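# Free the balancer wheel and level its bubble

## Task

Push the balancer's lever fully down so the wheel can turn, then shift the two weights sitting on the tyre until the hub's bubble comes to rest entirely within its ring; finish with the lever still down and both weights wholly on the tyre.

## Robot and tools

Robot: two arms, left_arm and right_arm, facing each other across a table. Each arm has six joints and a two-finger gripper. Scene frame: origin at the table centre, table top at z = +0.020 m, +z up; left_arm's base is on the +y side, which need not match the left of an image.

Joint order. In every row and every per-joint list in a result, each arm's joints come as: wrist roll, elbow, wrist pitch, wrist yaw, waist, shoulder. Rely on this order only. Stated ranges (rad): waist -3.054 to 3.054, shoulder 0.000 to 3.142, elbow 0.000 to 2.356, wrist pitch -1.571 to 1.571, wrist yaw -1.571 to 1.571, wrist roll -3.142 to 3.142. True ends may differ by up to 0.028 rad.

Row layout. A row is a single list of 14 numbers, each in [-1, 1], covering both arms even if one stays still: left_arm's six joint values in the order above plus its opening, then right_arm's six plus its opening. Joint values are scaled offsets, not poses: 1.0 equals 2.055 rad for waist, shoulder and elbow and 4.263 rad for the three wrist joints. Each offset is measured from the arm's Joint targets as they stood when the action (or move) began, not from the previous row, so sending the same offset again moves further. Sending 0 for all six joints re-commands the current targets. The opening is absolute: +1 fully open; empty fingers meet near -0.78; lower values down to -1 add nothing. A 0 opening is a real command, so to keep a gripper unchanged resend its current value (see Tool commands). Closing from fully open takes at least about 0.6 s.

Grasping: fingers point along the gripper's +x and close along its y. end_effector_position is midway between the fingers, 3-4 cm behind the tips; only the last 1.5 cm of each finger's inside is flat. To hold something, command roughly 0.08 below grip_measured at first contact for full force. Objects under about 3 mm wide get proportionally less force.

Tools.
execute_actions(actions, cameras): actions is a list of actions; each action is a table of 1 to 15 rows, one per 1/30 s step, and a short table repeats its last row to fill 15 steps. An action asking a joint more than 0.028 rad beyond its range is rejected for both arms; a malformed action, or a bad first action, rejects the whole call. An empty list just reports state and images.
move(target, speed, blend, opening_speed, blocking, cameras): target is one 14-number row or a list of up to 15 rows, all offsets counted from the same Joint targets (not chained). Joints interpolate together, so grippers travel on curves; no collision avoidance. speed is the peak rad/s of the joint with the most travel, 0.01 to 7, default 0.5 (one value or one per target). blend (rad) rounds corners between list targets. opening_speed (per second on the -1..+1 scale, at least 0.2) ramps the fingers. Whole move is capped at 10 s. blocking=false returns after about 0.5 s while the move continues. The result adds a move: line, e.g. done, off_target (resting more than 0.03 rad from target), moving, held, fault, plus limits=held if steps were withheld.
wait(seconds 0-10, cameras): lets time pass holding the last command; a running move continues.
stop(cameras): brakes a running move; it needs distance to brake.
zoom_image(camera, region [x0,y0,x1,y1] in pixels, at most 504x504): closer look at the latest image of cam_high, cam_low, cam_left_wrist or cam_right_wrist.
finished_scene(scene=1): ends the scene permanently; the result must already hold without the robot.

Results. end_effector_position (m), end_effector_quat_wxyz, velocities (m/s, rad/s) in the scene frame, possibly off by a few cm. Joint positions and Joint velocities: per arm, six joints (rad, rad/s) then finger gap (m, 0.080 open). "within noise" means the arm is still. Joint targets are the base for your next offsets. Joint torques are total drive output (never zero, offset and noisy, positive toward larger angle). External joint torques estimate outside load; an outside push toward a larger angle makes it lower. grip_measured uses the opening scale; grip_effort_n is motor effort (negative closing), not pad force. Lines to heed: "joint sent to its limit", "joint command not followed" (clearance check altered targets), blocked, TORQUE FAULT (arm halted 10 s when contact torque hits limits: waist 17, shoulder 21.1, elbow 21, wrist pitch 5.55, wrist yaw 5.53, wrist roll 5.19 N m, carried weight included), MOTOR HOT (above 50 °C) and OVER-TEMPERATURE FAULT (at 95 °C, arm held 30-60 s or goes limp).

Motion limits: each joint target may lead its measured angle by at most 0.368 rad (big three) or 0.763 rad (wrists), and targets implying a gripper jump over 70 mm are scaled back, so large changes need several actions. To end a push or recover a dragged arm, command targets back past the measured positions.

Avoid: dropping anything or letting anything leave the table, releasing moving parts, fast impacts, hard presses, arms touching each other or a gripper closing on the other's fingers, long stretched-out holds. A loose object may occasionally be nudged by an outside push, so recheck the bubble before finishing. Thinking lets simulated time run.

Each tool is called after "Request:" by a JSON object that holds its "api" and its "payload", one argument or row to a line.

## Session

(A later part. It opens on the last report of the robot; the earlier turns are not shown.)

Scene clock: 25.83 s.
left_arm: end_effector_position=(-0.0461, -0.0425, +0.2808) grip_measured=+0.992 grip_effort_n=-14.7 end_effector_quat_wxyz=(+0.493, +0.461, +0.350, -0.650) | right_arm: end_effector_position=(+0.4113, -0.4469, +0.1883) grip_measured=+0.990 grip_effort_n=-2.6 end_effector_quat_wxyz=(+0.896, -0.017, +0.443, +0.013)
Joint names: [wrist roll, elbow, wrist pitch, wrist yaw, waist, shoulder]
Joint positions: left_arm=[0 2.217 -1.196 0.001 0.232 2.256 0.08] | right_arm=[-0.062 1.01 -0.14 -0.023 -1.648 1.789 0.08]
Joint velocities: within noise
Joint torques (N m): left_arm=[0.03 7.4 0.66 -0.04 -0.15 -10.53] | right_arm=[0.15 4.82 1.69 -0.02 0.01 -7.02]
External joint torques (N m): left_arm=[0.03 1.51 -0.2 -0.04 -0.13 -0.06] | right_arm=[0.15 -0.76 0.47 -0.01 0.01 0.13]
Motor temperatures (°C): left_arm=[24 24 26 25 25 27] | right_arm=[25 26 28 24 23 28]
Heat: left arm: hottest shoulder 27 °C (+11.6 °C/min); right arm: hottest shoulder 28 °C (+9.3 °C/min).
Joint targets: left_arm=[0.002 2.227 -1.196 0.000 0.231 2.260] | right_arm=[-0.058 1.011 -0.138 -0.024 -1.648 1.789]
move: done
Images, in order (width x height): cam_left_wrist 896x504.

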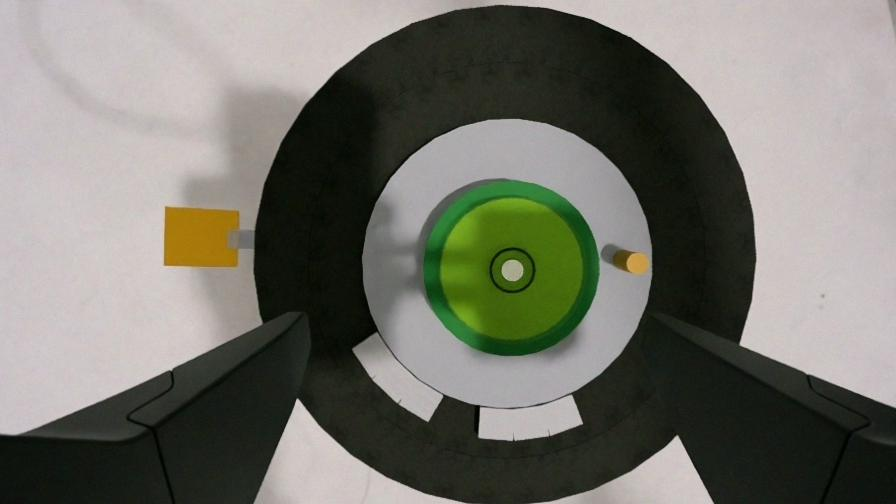

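Request:
{"api": "move", "payload": {
  "target": [
    [0,0,0,0,0,0,0.99,0.0136,-0.267,0.058,0.0056,0,-0.216,-0.6],
    [0,0,0,0,0,0,0.99,0.0136,-0.267,0.058,0.0056,0.634,-0.216,-0.8]
  ],
  "speed": 0.9
}}

Scene clock: 30.77 s.
left_arm: end_effector_position=(-0.0495, -0.0412, +0.2807) grip_measured=+0.992 grip_effort_n=-14.7 end_effector_quat_wxyz=(+0.491, +0.462, +0.349, -0.651) | right_arm: end_effector_position=(+0.0790, -0.1355, +0.1845) grip_measured=-0.790 grip_effort_n=-54.7 end_effector_quat_wxyz=(+0.743, -0.229, +0.306, +0.549)
Joint names: [wrist roll, elbow, wrist pitch, wrist yaw, waist, shoulder]
Joint positions: left_arm=[0 2.217 -1.197 0.001 0.225 2.256 0.08] | right_arm=[-0.003 0.465 0.105 0.001 -0.351 1.355 0]
Joint velocities: within noise
Joint torques (N m): left_arm=[0.06 7.42 0.77 -0.06 0.59 -10.53] | right_arm=[0.11 4.28 2.06 -0.04 0.6 -4.75]
External joint torques (N m): left_arm=[0.05 1.55 -0.08 -0.06 0.59 -0.08] | right_arm=[0.11 -1.24 0.67 -0.04 0.61 -0.81]
Motor temperatures (°C): left_arm=[24 24 26 25 25 29] | right_arm=[25 26 29 24 23 28]
Heat: left arm: hottest shoulder 29 °C (+13.7 °C/min); right arm: hottest wrist pitch 29 °C (+3.9 °C/min).
Joint targets: left_arm=[0.002 2.227 -1.196 0.000 0.231 2.260] | right_arm=[0.000 0.463 0.109 0.000 -0.345 1.345]
move: done

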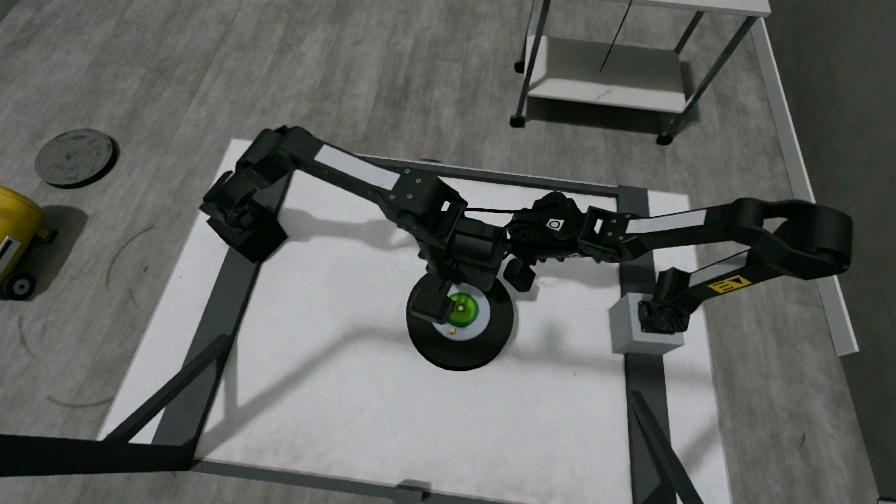

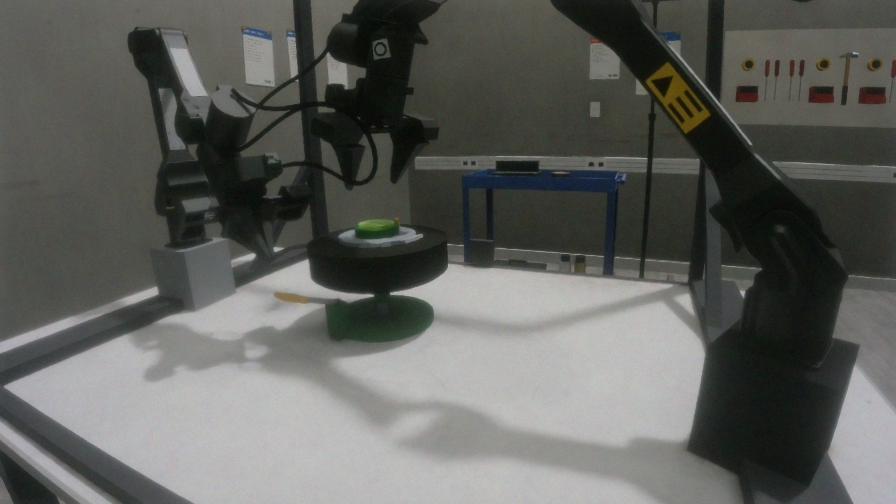

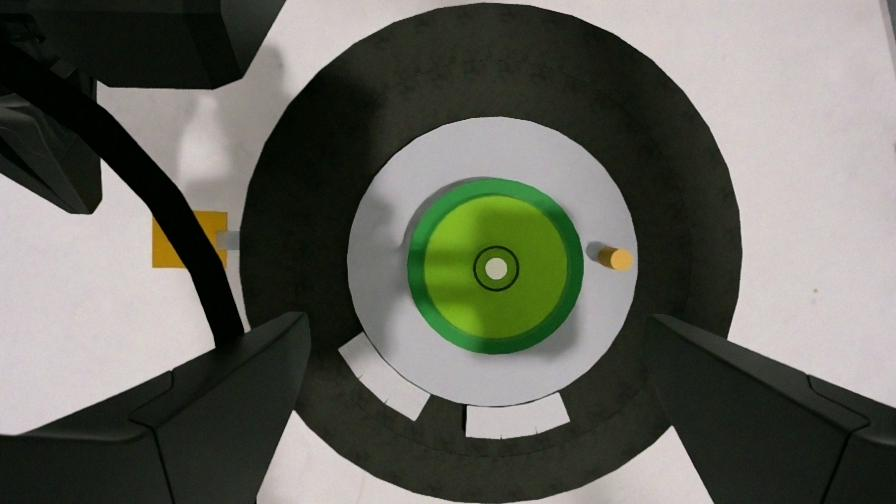

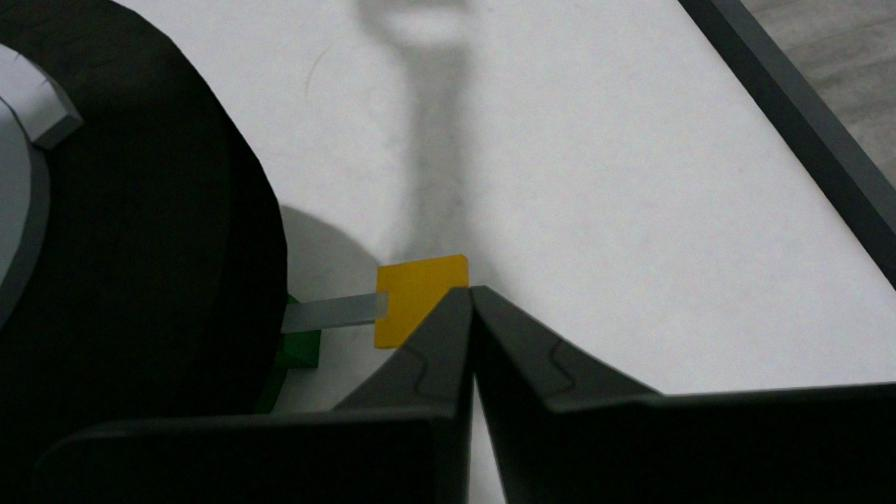

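Request:
{"api": "move", "payload": {
  "target": [0,0,0,0,-0.15,0,0.99,0,0.0214,0.0296,0,0.0136,0.131,-0.8],
  "speed": 0.5,
  "cameras": ["cam_low","cam_right_wrist"]
}}

Scene clock: 33.40 s.
left_arm: end_effector_position=(-0.1878, +0.0220, +0.2809) grip_measured=+0.993 grip_effort_n=-14.7 end_effector_quat_wxyz=(+0.387, +0.509, +0.275, -0.717) | right_arm: end_effector_position=(+0.0711, -0.1208, +0.1400) grip_measured=-0.790 grip_effort_n=-55.6 end_effector_quat_wxyz=(+0.716, -0.255, +0.336, +0.556)
Joint names: [wrist roll, elbow, wrist pitch, wrist yaw, waist, shoulder]
Joint positions: left_arm=[0 2.218 -1.197 0.001 -0.077 2.256 0.08] | right_arm=[-0.007 0.493 0.224 -0.018 -0.324 1.589 0]
Joint velocities: within noise
Joint torques (N m): left_arm=[0.04 7.31 0.75 -0.04 0.01 -10.67] | right_arm=[0.29 5.21 2.55 0.56 0.7 -1.79]
External joint torques (N m): left_arm=[0.04 1.43 -0.08 -0.03 -0.13 -0.14] | right_arm=[0.29 0.61 1.29 0.57 0.71 2.93]
Motor temperatures (°C): left_arm=[24 25 26 25 25 30] | right_arm=[25 26 29 24 23 27]
Heat: left arm: hottest shoulder 30 °C (+14.4 °C/min); right arm: hottest wrist pitch 29 °C (+3.6 °C/min).
Joint targets: left_arm=[0.002 2.227 -1.196 0.000 -0.077 2.260] | right_arm=[0.000 0.506 0.235 0.000 -0.317 1.614]
move: done
Images, in order (width x height): cam_low 896x504, cam_right_wrist 896x504.

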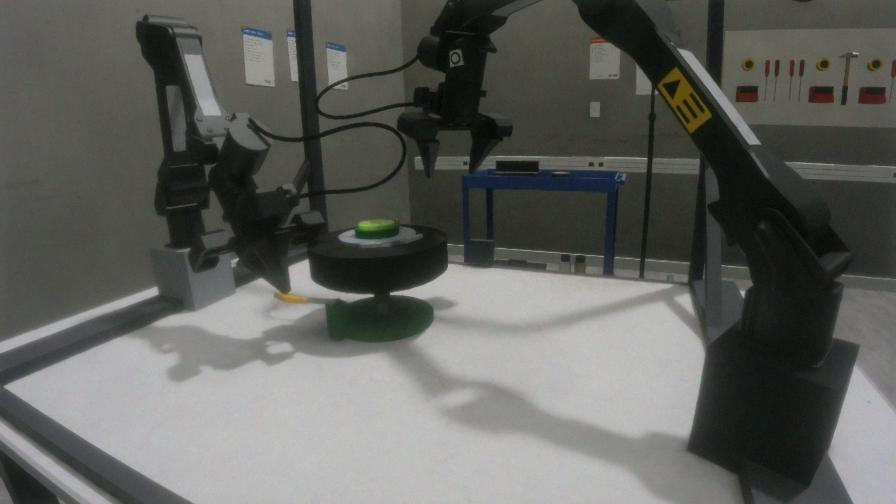

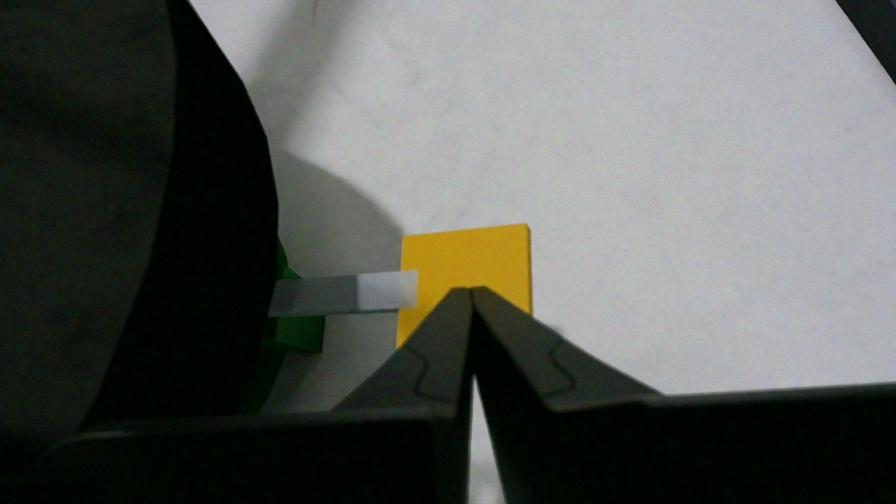

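Request:
{"api": "move", "payload": {
  "target": [0,0,0,0,0,0,0.99,0,-0.014,0.042,0,0,0.073,-0.8],
  "speed": 0.3
}}

Scene clock: 34.70 s.
left_arm: end_effector_position=(-0.1878, +0.0220, +0.2809) grip_measured=+0.993 grip_effort_n=-14.7 end_effector_quat_wxyz=(+0.387, +0.509, +0.275, -0.717) | right_arm: end_effector_position=(+0.0765, -0.1079, +0.1237) grip_measured=-0.790 grip_effort_n=-55.6 end_effector_quat_wxyz=(+0.724, -0.231, +0.326, +0.563)
Joint names: [wrist roll, elbow, wrist pitch, wrist yaw, waist, shoulder]
Joint positions: left_arm=[0 2.218 -1.197 0.001 -0.077 2.256 0.08] | right_arm=[0.006 0.482 0.412 -0.039 -0.338 1.716 0]
Joint velocities: within noise
Joint torques (N m): left_arm=[0.07 7.31 0.77 -0.04 -0.07 -10.43] | right_arm=[-0.22 3.05 1.88 1.21 1.87 0.29]
External joint torques (N m): left_arm=[0.07 1.51 -0.05 -0.04 -0.06 -0.03] | right_arm=[-0.22 -1.12 0.56 1.23 1.86 5.49]
Motor temperatures (°C): left_arm=[24 25 26 25 25 30] | right_arm=[25 26 29 24 23 27]
Heat: left arm: hottest shoulder 30 °C (+13.8 °C/min); right arm: hottest wrist pitch 29 °C (+3.5 °C/min).
Joint targets: left_arm=[0.002 2.227 -1.196 0.000 -0.077 2.260] | right_arm=[0.000 0.478 0.414 0.000 -0.317 1.764]
move: off_target (right_arm); right_arm: the shoulder is farthest, 0.048 rad from its target

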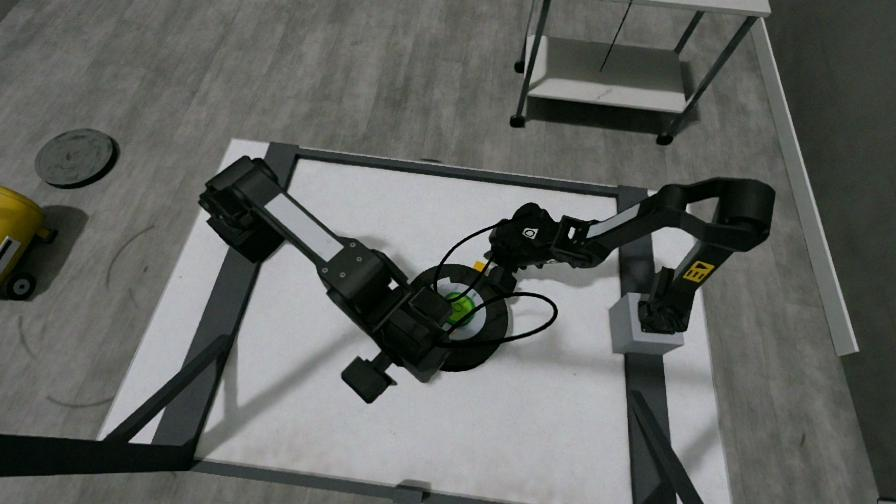

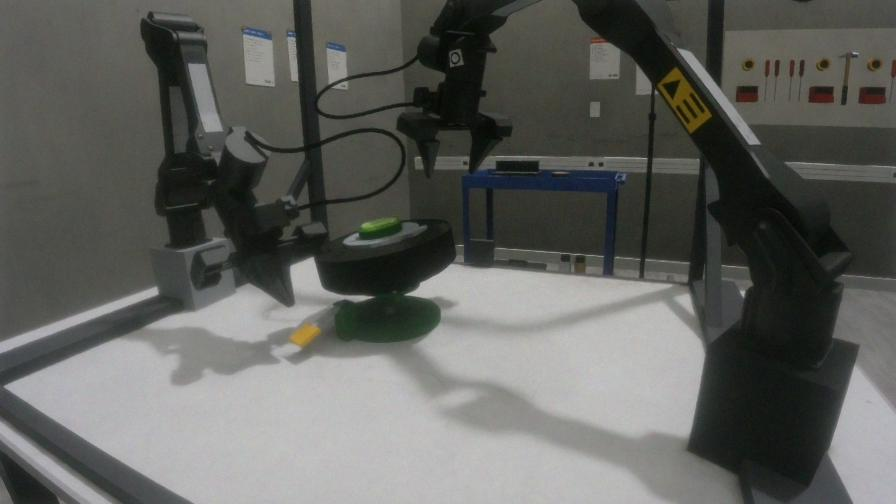

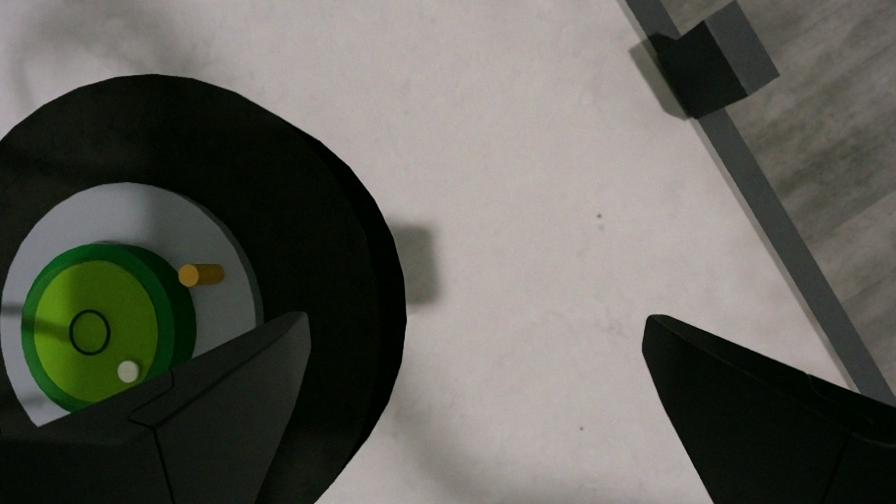

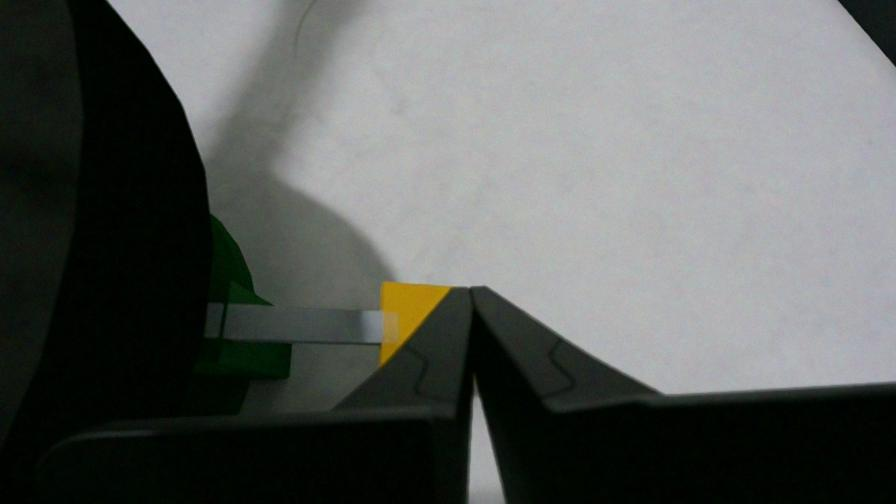

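Request:
{"api": "move", "payload": {
  "target": [0,0,0,0,0,0,0.99,0,0,0,0,0,-0.12,-0.8],
  "speed": 0.4
}}

Request:
{"api": "zoom_image", "payload": {
  "camera": "cam_low",
  "region": [240, 180, 480, 380]
}}

Scene clock: 35.90 s.
left_arm: end_effector_position=(-0.1878, +0.0220, +0.2809) grip_measured=+0.993 grip_effort_n=-14.7 end_effector_quat_wxyz=(+0.387, +0.509, +0.275, -0.717) | right_arm: end_effector_position=(+0.0786, -0.0954, +0.1833) grip_measured=-0.790 grip_effort_n=-55.6 end_effector_quat_wxyz=(+0.753, -0.193, +0.249, +0.577)
Joint names: [wrist roll, elbow, wrist pitch, wrist yaw, waist, shoulder]
Joint positions: left_arm=[0 2.218 -1.197 0.001 -0.077 2.256 0.08] | right_arm=[-0.003 0.476 0.412 0 -0.317 1.529 0]
Joint velocities: within noise
Joint torques (N m): left_arm=[0.05 7.27 0.76 -0.03 -0.02 -10.53] | right_arm=[0.13 4.42 2.04 0 0.09 -5.8]
External joint torques (N m): left_arm=[0.05 1.39 -0.07 -0.03 -0.04 0] | right_arm=[0.12 -0.63 0.55 -0.01 0.14 -1.07]
Motor temperatures (°C): left_arm=[24 25 26 25 25 31] | right_arm=[25 26 29 24 23 27]
Heat: left arm: hottest shoulder 31 °C (+15.0 °C/min); right arm: hottest wrist pitch 29 °C (+3.3 °C/min).
Joint targets: left_arm=[0.002 2.227 -1.196 0.000 -0.077 2.260] | right_arm=[0.000 0.478 0.414 -0.001 -0.317 1.518]
move: done

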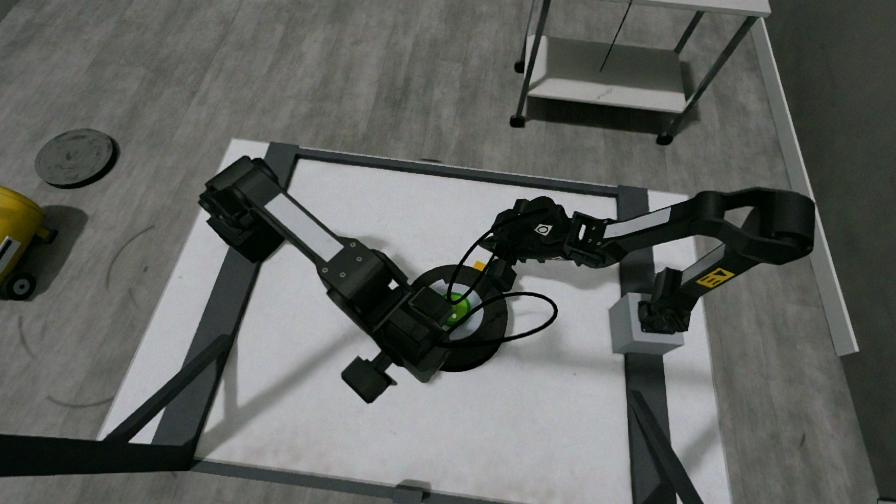

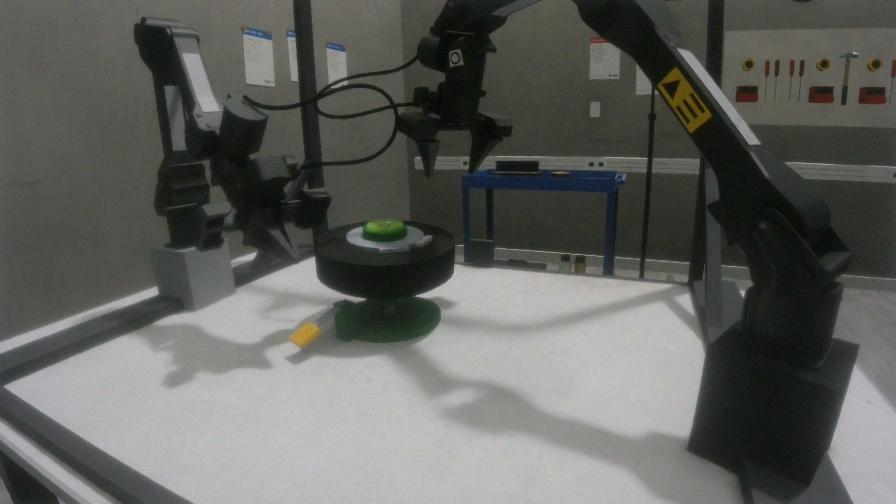

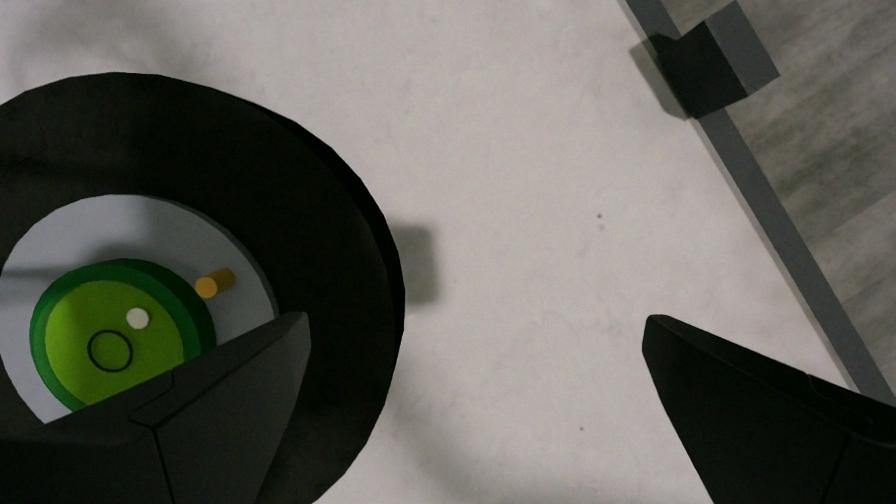

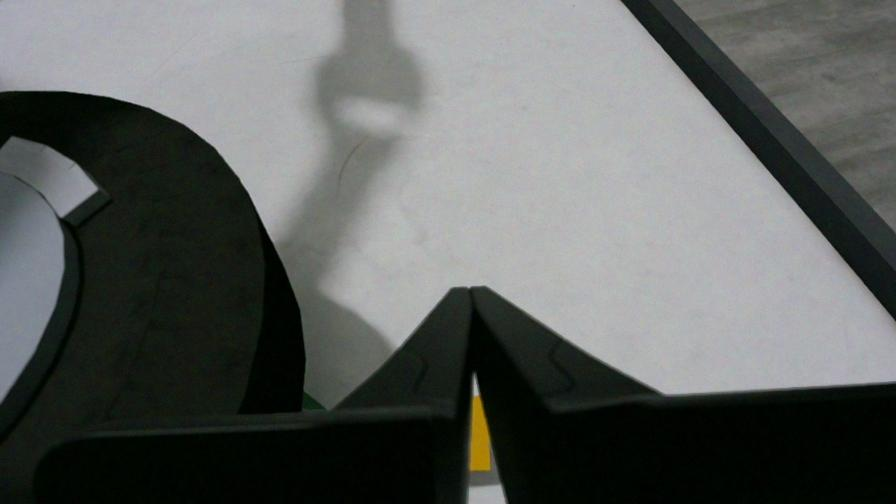

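Scaled by 2.100 from the camera's 896x504 image, which has a finer 1280x720 frame.

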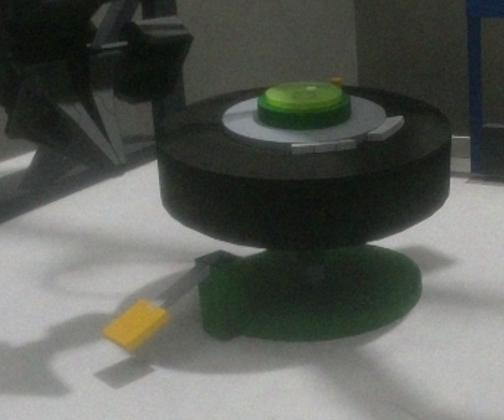

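Request:
{"api": "move", "payload": {
  "target": [
    [0,0,0,0,0,0,0.99,0,0,0,0,-0.25,0,-0.8],
    [0,0,0,0,0.15,0,0.99,0,0,0,0,-0.25,0,-0.8]
  ],
  "speed": 0.7
}}

Request:
{"api": "zoom_image", "payload": {
  "camera": "cam_left_wrist",
  "region": [230, 0, 734, 504]
}}

Scene clock: 38.90 s.
left_arm: end_effector_position=(-0.0465, -0.0422, +0.2809) grip_measured=+0.993 grip_effort_n=-15.1 end_effector_quat_wxyz=(+0.493, +0.461, +0.350, -0.650) | right_arm: end_effector_position=(+0.2355, -0.1853, +0.1833) grip_measured=-0.790 grip_effort_n=-55.6 end_effector_quat_wxyz=(+0.875, -0.124, +0.290, +0.367)
Joint names: [wrist roll, elbow, wrist pitch, wrist yaw, waist, shoulder]
Joint positions: left_arm=[0 2.218 -1.197 0 0.231 2.256 0.08] | right_arm=[-0.003 0.476 0.412 0.001 -0.829 1.529 0]
Joint velocities: within noise
Joint torques (N m): left_arm=[0.05 7.27 0.78 -0.05 0.05 -10.6] | right_arm=[0.15 4.36 2.06 -0.02 -0.1 -5.8]
External joint torques (N m): left_arm=[0.05 1.36 -0.08 -0.05 0.04 -0.05] | right_arm=[0.14 -0.62 0.59 -0.02 -0.09 -1.11]
Motor temperatures (°C): left_arm=[24 25 26 25 25 32] | right_arm=[25 26 30 24 23 27]
Heat: left arm: hottest shoulder 32 °C (+15.4 °C/min); right arm: hottest wrist pitch 30 °C (+4.6 °C/min).
Joint targets: left_arm=[0.002 2.227 -1.196 0.000 0.231 2.260] | right_arm=[0.000 0.478 0.414 0.000 -0.831 1.518]
move: done

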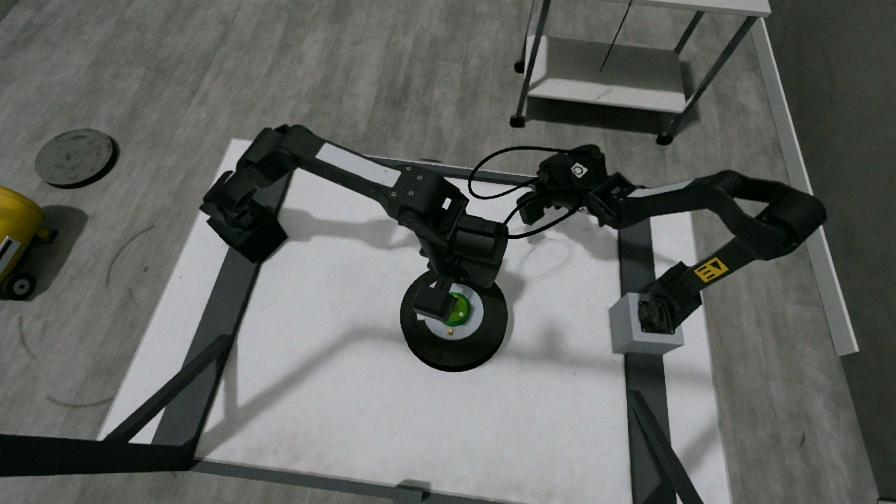

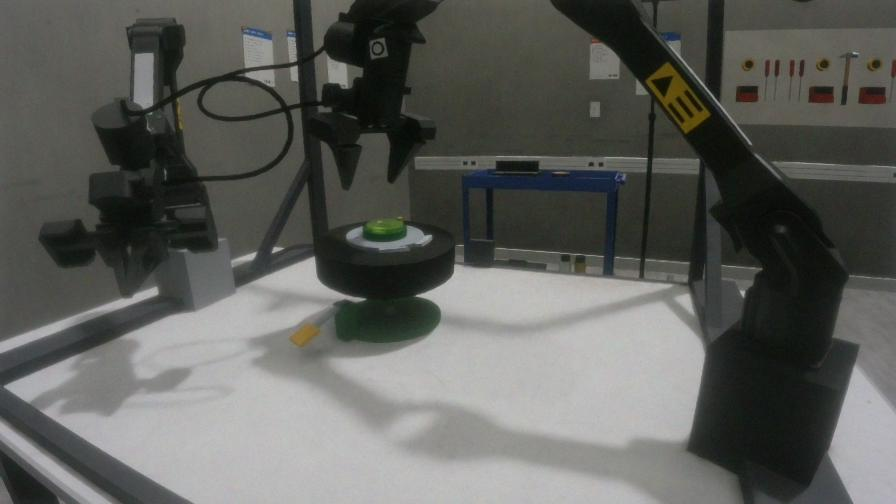

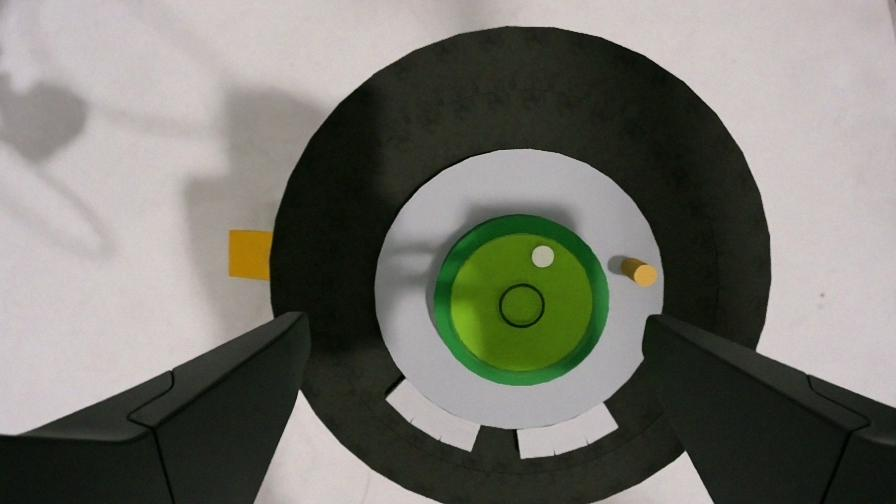

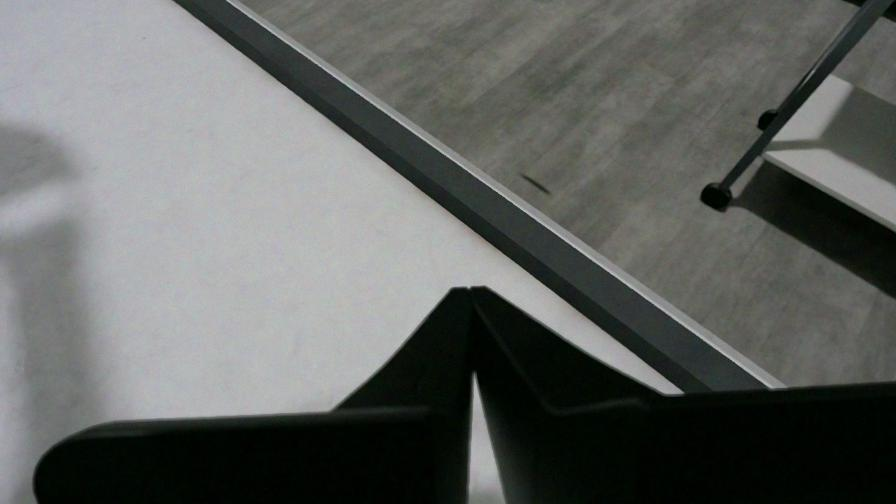

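Scaled by 1.000.

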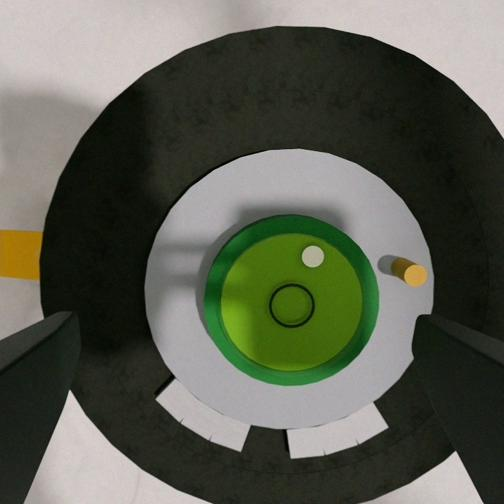

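Request:
{"api": "zoom_image", "payload": {
  "camera": "cam_low",
  "region": [310, 200, 460, 290]
}}

Request:
{"api": "zoom_image", "payload": {
  "camera": "cam_left_wrist",
  "region": [370, 350, 650, 490]
}}

Scaled by 3.360 from the camera's 896x504 image, which has a finer 1280x720 frame.

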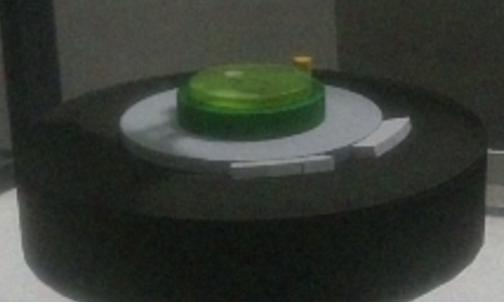

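Scaled by 1.800 from the camera's 896x504 image, which has a finer 1280x720 frame.

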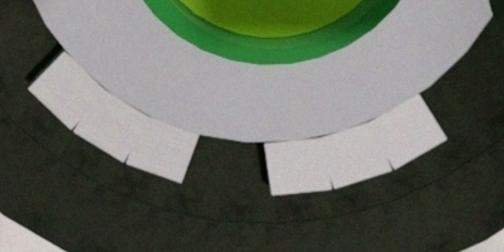

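Request:
{"api": "move", "payload": {
  "target": [
    [0,0,0,0,-0.355,0,0.99,0,0.4367,-0.3171,0,0,0.068,0.99],
    [0,0,0,0,-0.355,0,0.99,0,0.4367,-0.3171,0,0.458,0.068,0.99]
  ],
  "speed": 0.9
}}

Scene clock: 45.40 s.
left_arm: end_effector_position=(-0.3366, +0.1725, +0.2809) grip_measured=+0.993 grip_effort_n=-15.1 end_effector_quat_wxyz=(+0.229, +0.556, +0.163, -0.783) | right_arm: end_effector_position=(-0.0744, -0.0777, +0.2780) grip_measured=+0.987 grip_effort_n=13.3 end_effector_quat_wxyz=(+0.528, -0.440, +0.372, +0.624)
Joint names: [wrist roll, elbow, wrist pitch, wrist yaw, waist, shoulder]
Joint positions: left_arm=[0 2.218 -1.197 0 -0.498 2.256 0.08] | right_arm=[-0.003 1.363 -0.937 0 0.11 1.655 0.079]
Joint velocities: within noise
Joint torques (N m): left_arm=[0.03 7.3 0.78 -0.02 0.05 -10.62] | right_arm=[0.14 6.17 1.04 0.02 0.13 -6.07]
External joint torques (N m): left_arm=[0.03 1.41 -0.08 -0.03 0.15 -0.15] | right_arm=[0.14 0.29 0.2 0.02 0.15 0.43]
Motor temperatures (°C): left_arm=[24 26 26 25 25 33] | right_arm=[25 26 30 24 23 27]
Heat: left arm: hottest shoulder 33 °C (+14.5 °C/min); right arm: hottest wrist pitch 30 °C (+4.0 °C/min).
Joint targets: left_arm=[0.002 2.227 -1.196 0.000 -0.498 2.260] | right_arm=[0.000 1.375 -0.937 0.000 0.111 1.658]
move: done

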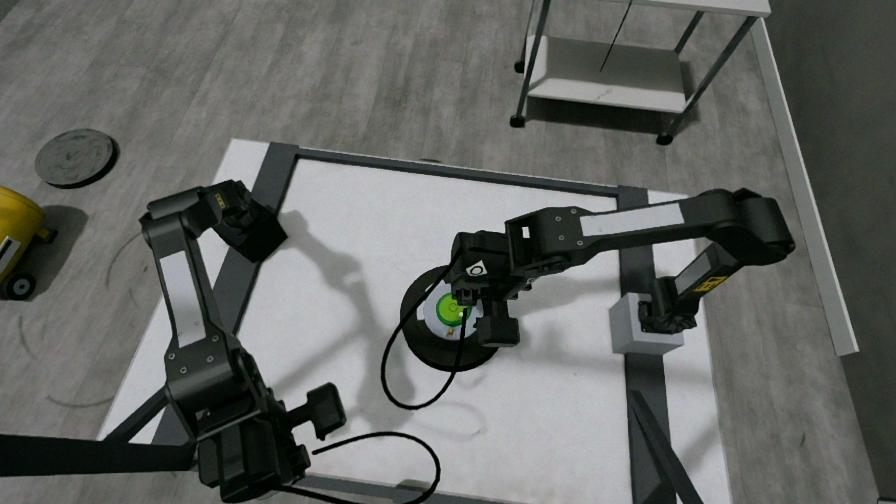

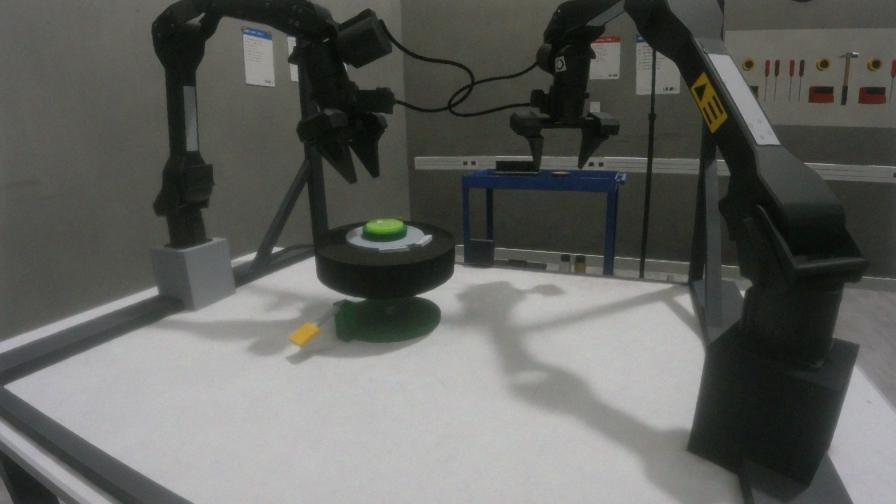

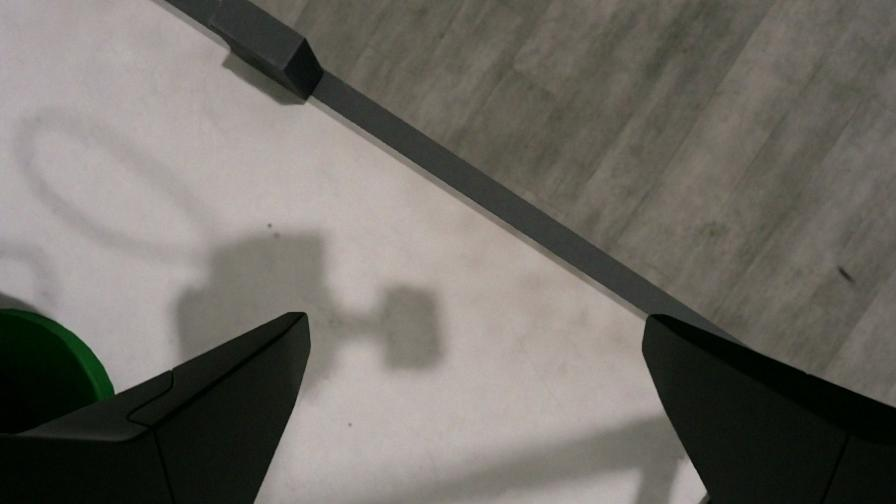

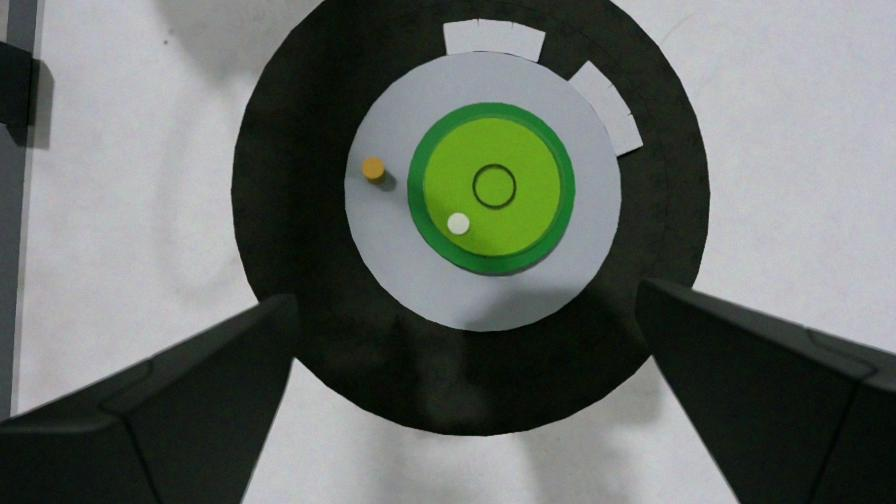

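Request:
{"api": "move", "payload": {
  "target": [0,0,0,0,0,0,0.99,0.2334,0.3231,-0.0769,0,-0.073,0.2754,0.99],
  "speed": 0.7,
  "cameras": ["cam_low","cam_right_wrist"]
}}

Scene clock: 48.80 s.
left_arm: end_effector_position=(-0.3366, +0.1725, +0.2809) grip_measured=+0.993 grip_effort_n=-15.6 end_effector_quat_wxyz=(+0.229, +0.556, +0.163, -0.783) | right_arm: end_effector_position=(-0.0209, +0.0163, +0.2396) grip_measured=+0.987 grip_effort_n=12.3 end_effector_quat_wxyz=(+0.687, -0.167, +0.664, +0.246)
Joint names: [wrist roll, elbow, wrist pitch, wrist yaw, waist, shoulder]
Joint positions: left_arm=[0 2.218 -1.197 0 -0.498 2.256 0.08] | right_arm=[0.991 2.028 -1.264 0 -0.039 2.218 0.079]
Joint velocities: within noise
Joint torques (N m): left_arm=[0.07 7.37 0.76 -0.02 0.05 -10.44] | right_arm=[0.15 5.87 0.56 0.05 0.04 -9.2]
External joint torques (N m): left_arm=[0.07 1.46 -0.1 -0.03 0.13 0.11] | right_arm=[0.15 0.37 0.09 0.01 0.07 0.68]
Motor temperatures (°C): left_arm=[24 26 26 25 25 34] | right_arm=[25 27 30 24 23 27]
Heat: left arm: hottest shoulder 34 °C (+14.8 °C/min); right arm: hottest wrist pitch 30 °C (+3.7 °C/min).
Joint targets: left_arm=[0.002 2.227 -1.196 0.000 -0.498 2.260] | right_arm=[0.995 2.039 -1.265 0.000 -0.040 2.224]
move: done
Images, in order (width x height): cam_low 896x504, cam_right_wrist 896x504.

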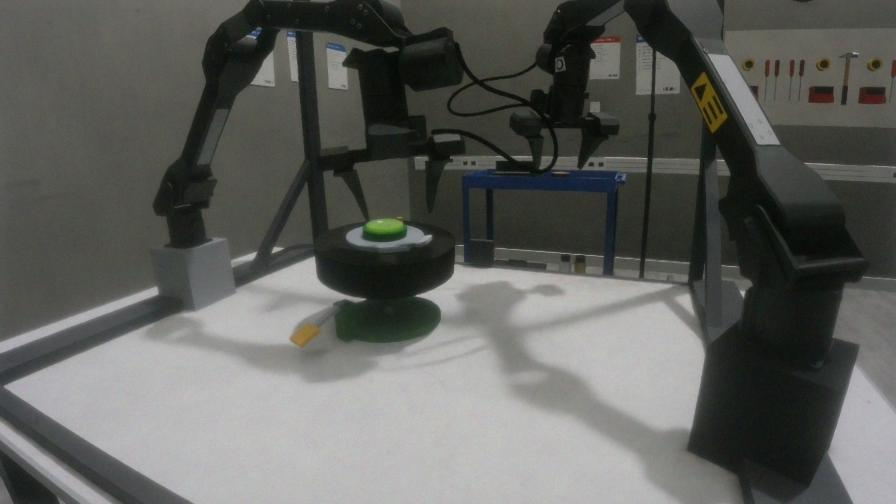

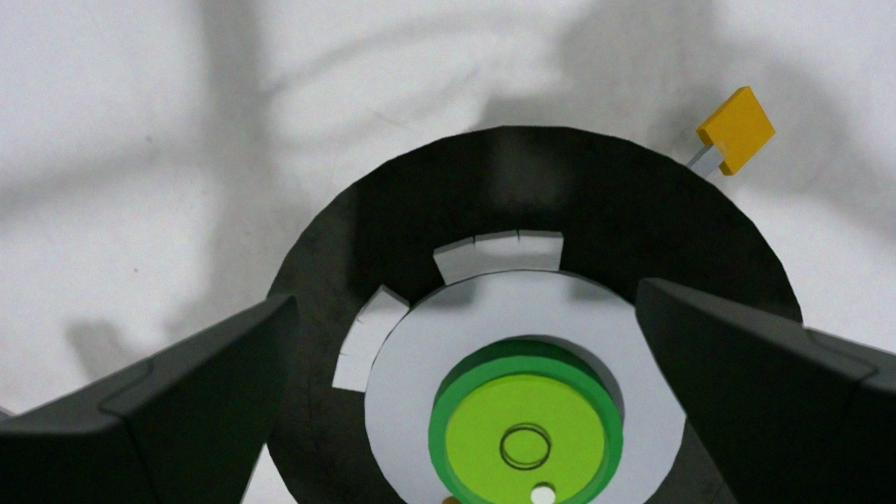

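Request:
{"api": "move", "payload": {
  "target": [0,0,0,0,0,0,0.99,-0.019,0.0472,-0.0303,0,0.0034,0.0433,0.99],
  "speed": 0.4,
  "cameras": ["cam_low","cam_right_wrist"]
}}

Request:
{"api": "zoom_image", "payload": {
  "camera": "cam_low",
  "region": [310, 160, 470, 290]
}}

Scene clock: 50.93 s.
left_arm: end_effector_position=(-0.3366, +0.1725, +0.2809) grip_measured=+0.993 grip_effort_n=-15.6 end_effector_quat_wxyz=(+0.229, +0.556, +0.163, -0.783) | right_arm: end_effector_position=(-0.0229, +0.0080, +0.2255) grip_measured=+0.987 grip_effort_n=12.8 end_effector_quat_wxyz=(+0.667, -0.234, +0.668, +0.232)
Joint names: [wrist roll, elbow, wrist pitch, wrist yaw, waist, shoulder]
Joint positions: left_arm=[0 2.218 -1.197 0 -0.498 2.256 0.08] | right_arm=[0.917 2.125 -1.393 0 -0.035 2.307 0.079]
Joint velocities: within noise
Joint torques (N m): left_arm=[0.02 7.22 0.77 -0.01 0.06 -10.52] | right_arm=[-0.11 5.6 0.29 0.06 0.21 -9.47]
External joint torques (N m): left_arm=[0.02 1.27 -0.09 -0.01 0.04 0.11] | right_arm=[-0.11 0.23 -0.03 0.02 0.19 0.76]
Motor temperatures (°C): left_arm=[24 26 26 25 25 35] | right_arm=[25 27 30 24 23 28]
Heat: left arm: hottest shoulder 35 °C (+15.3 °C/min); right arm: hottest wrist pitch 30 °C (+3.5 °C/min).
Joint targets: left_arm=[0.002 2.227 -1.196 0.000 -0.498 2.260] | right_arm=[0.914 2.136 -1.395 0.000 -0.033 2.312]
move: done
Images, in order (width x height): cam_low 896x504, cam_right_wrist 896x504.

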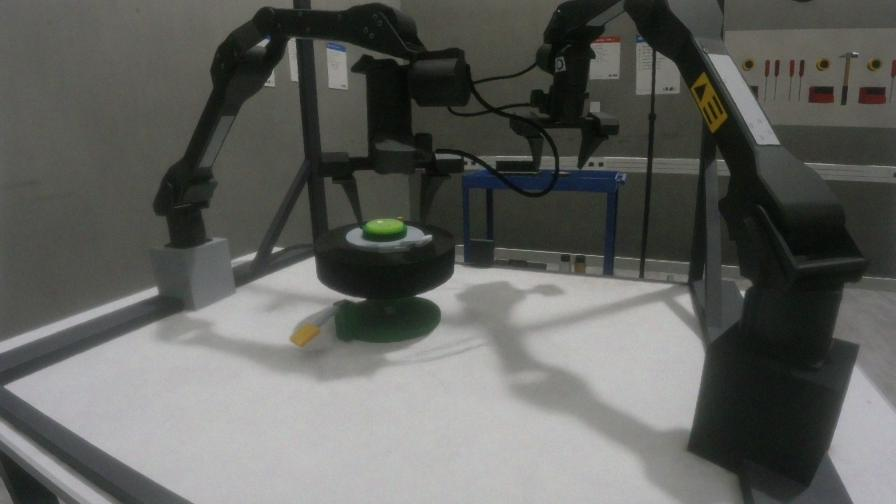

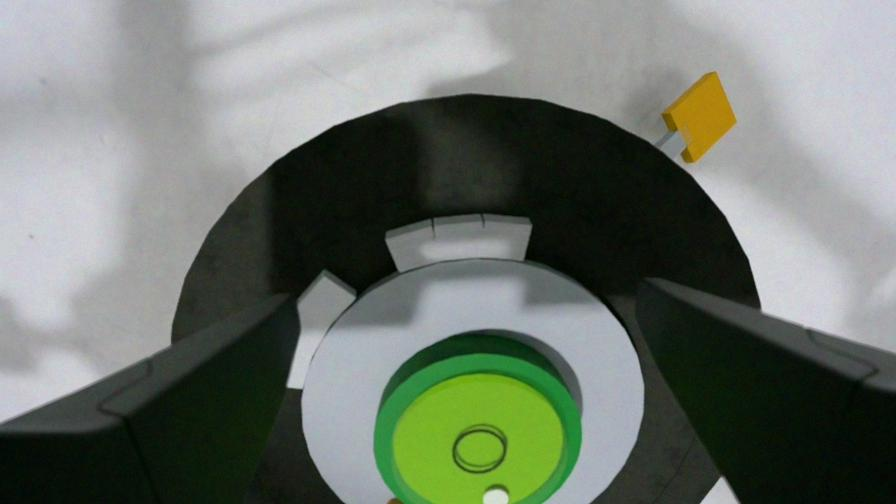

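Scaled by 3.150 from the camera's 896x504 image, which has a finer 1280x720 frame.

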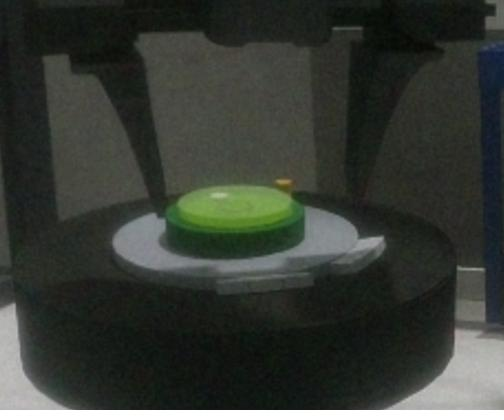

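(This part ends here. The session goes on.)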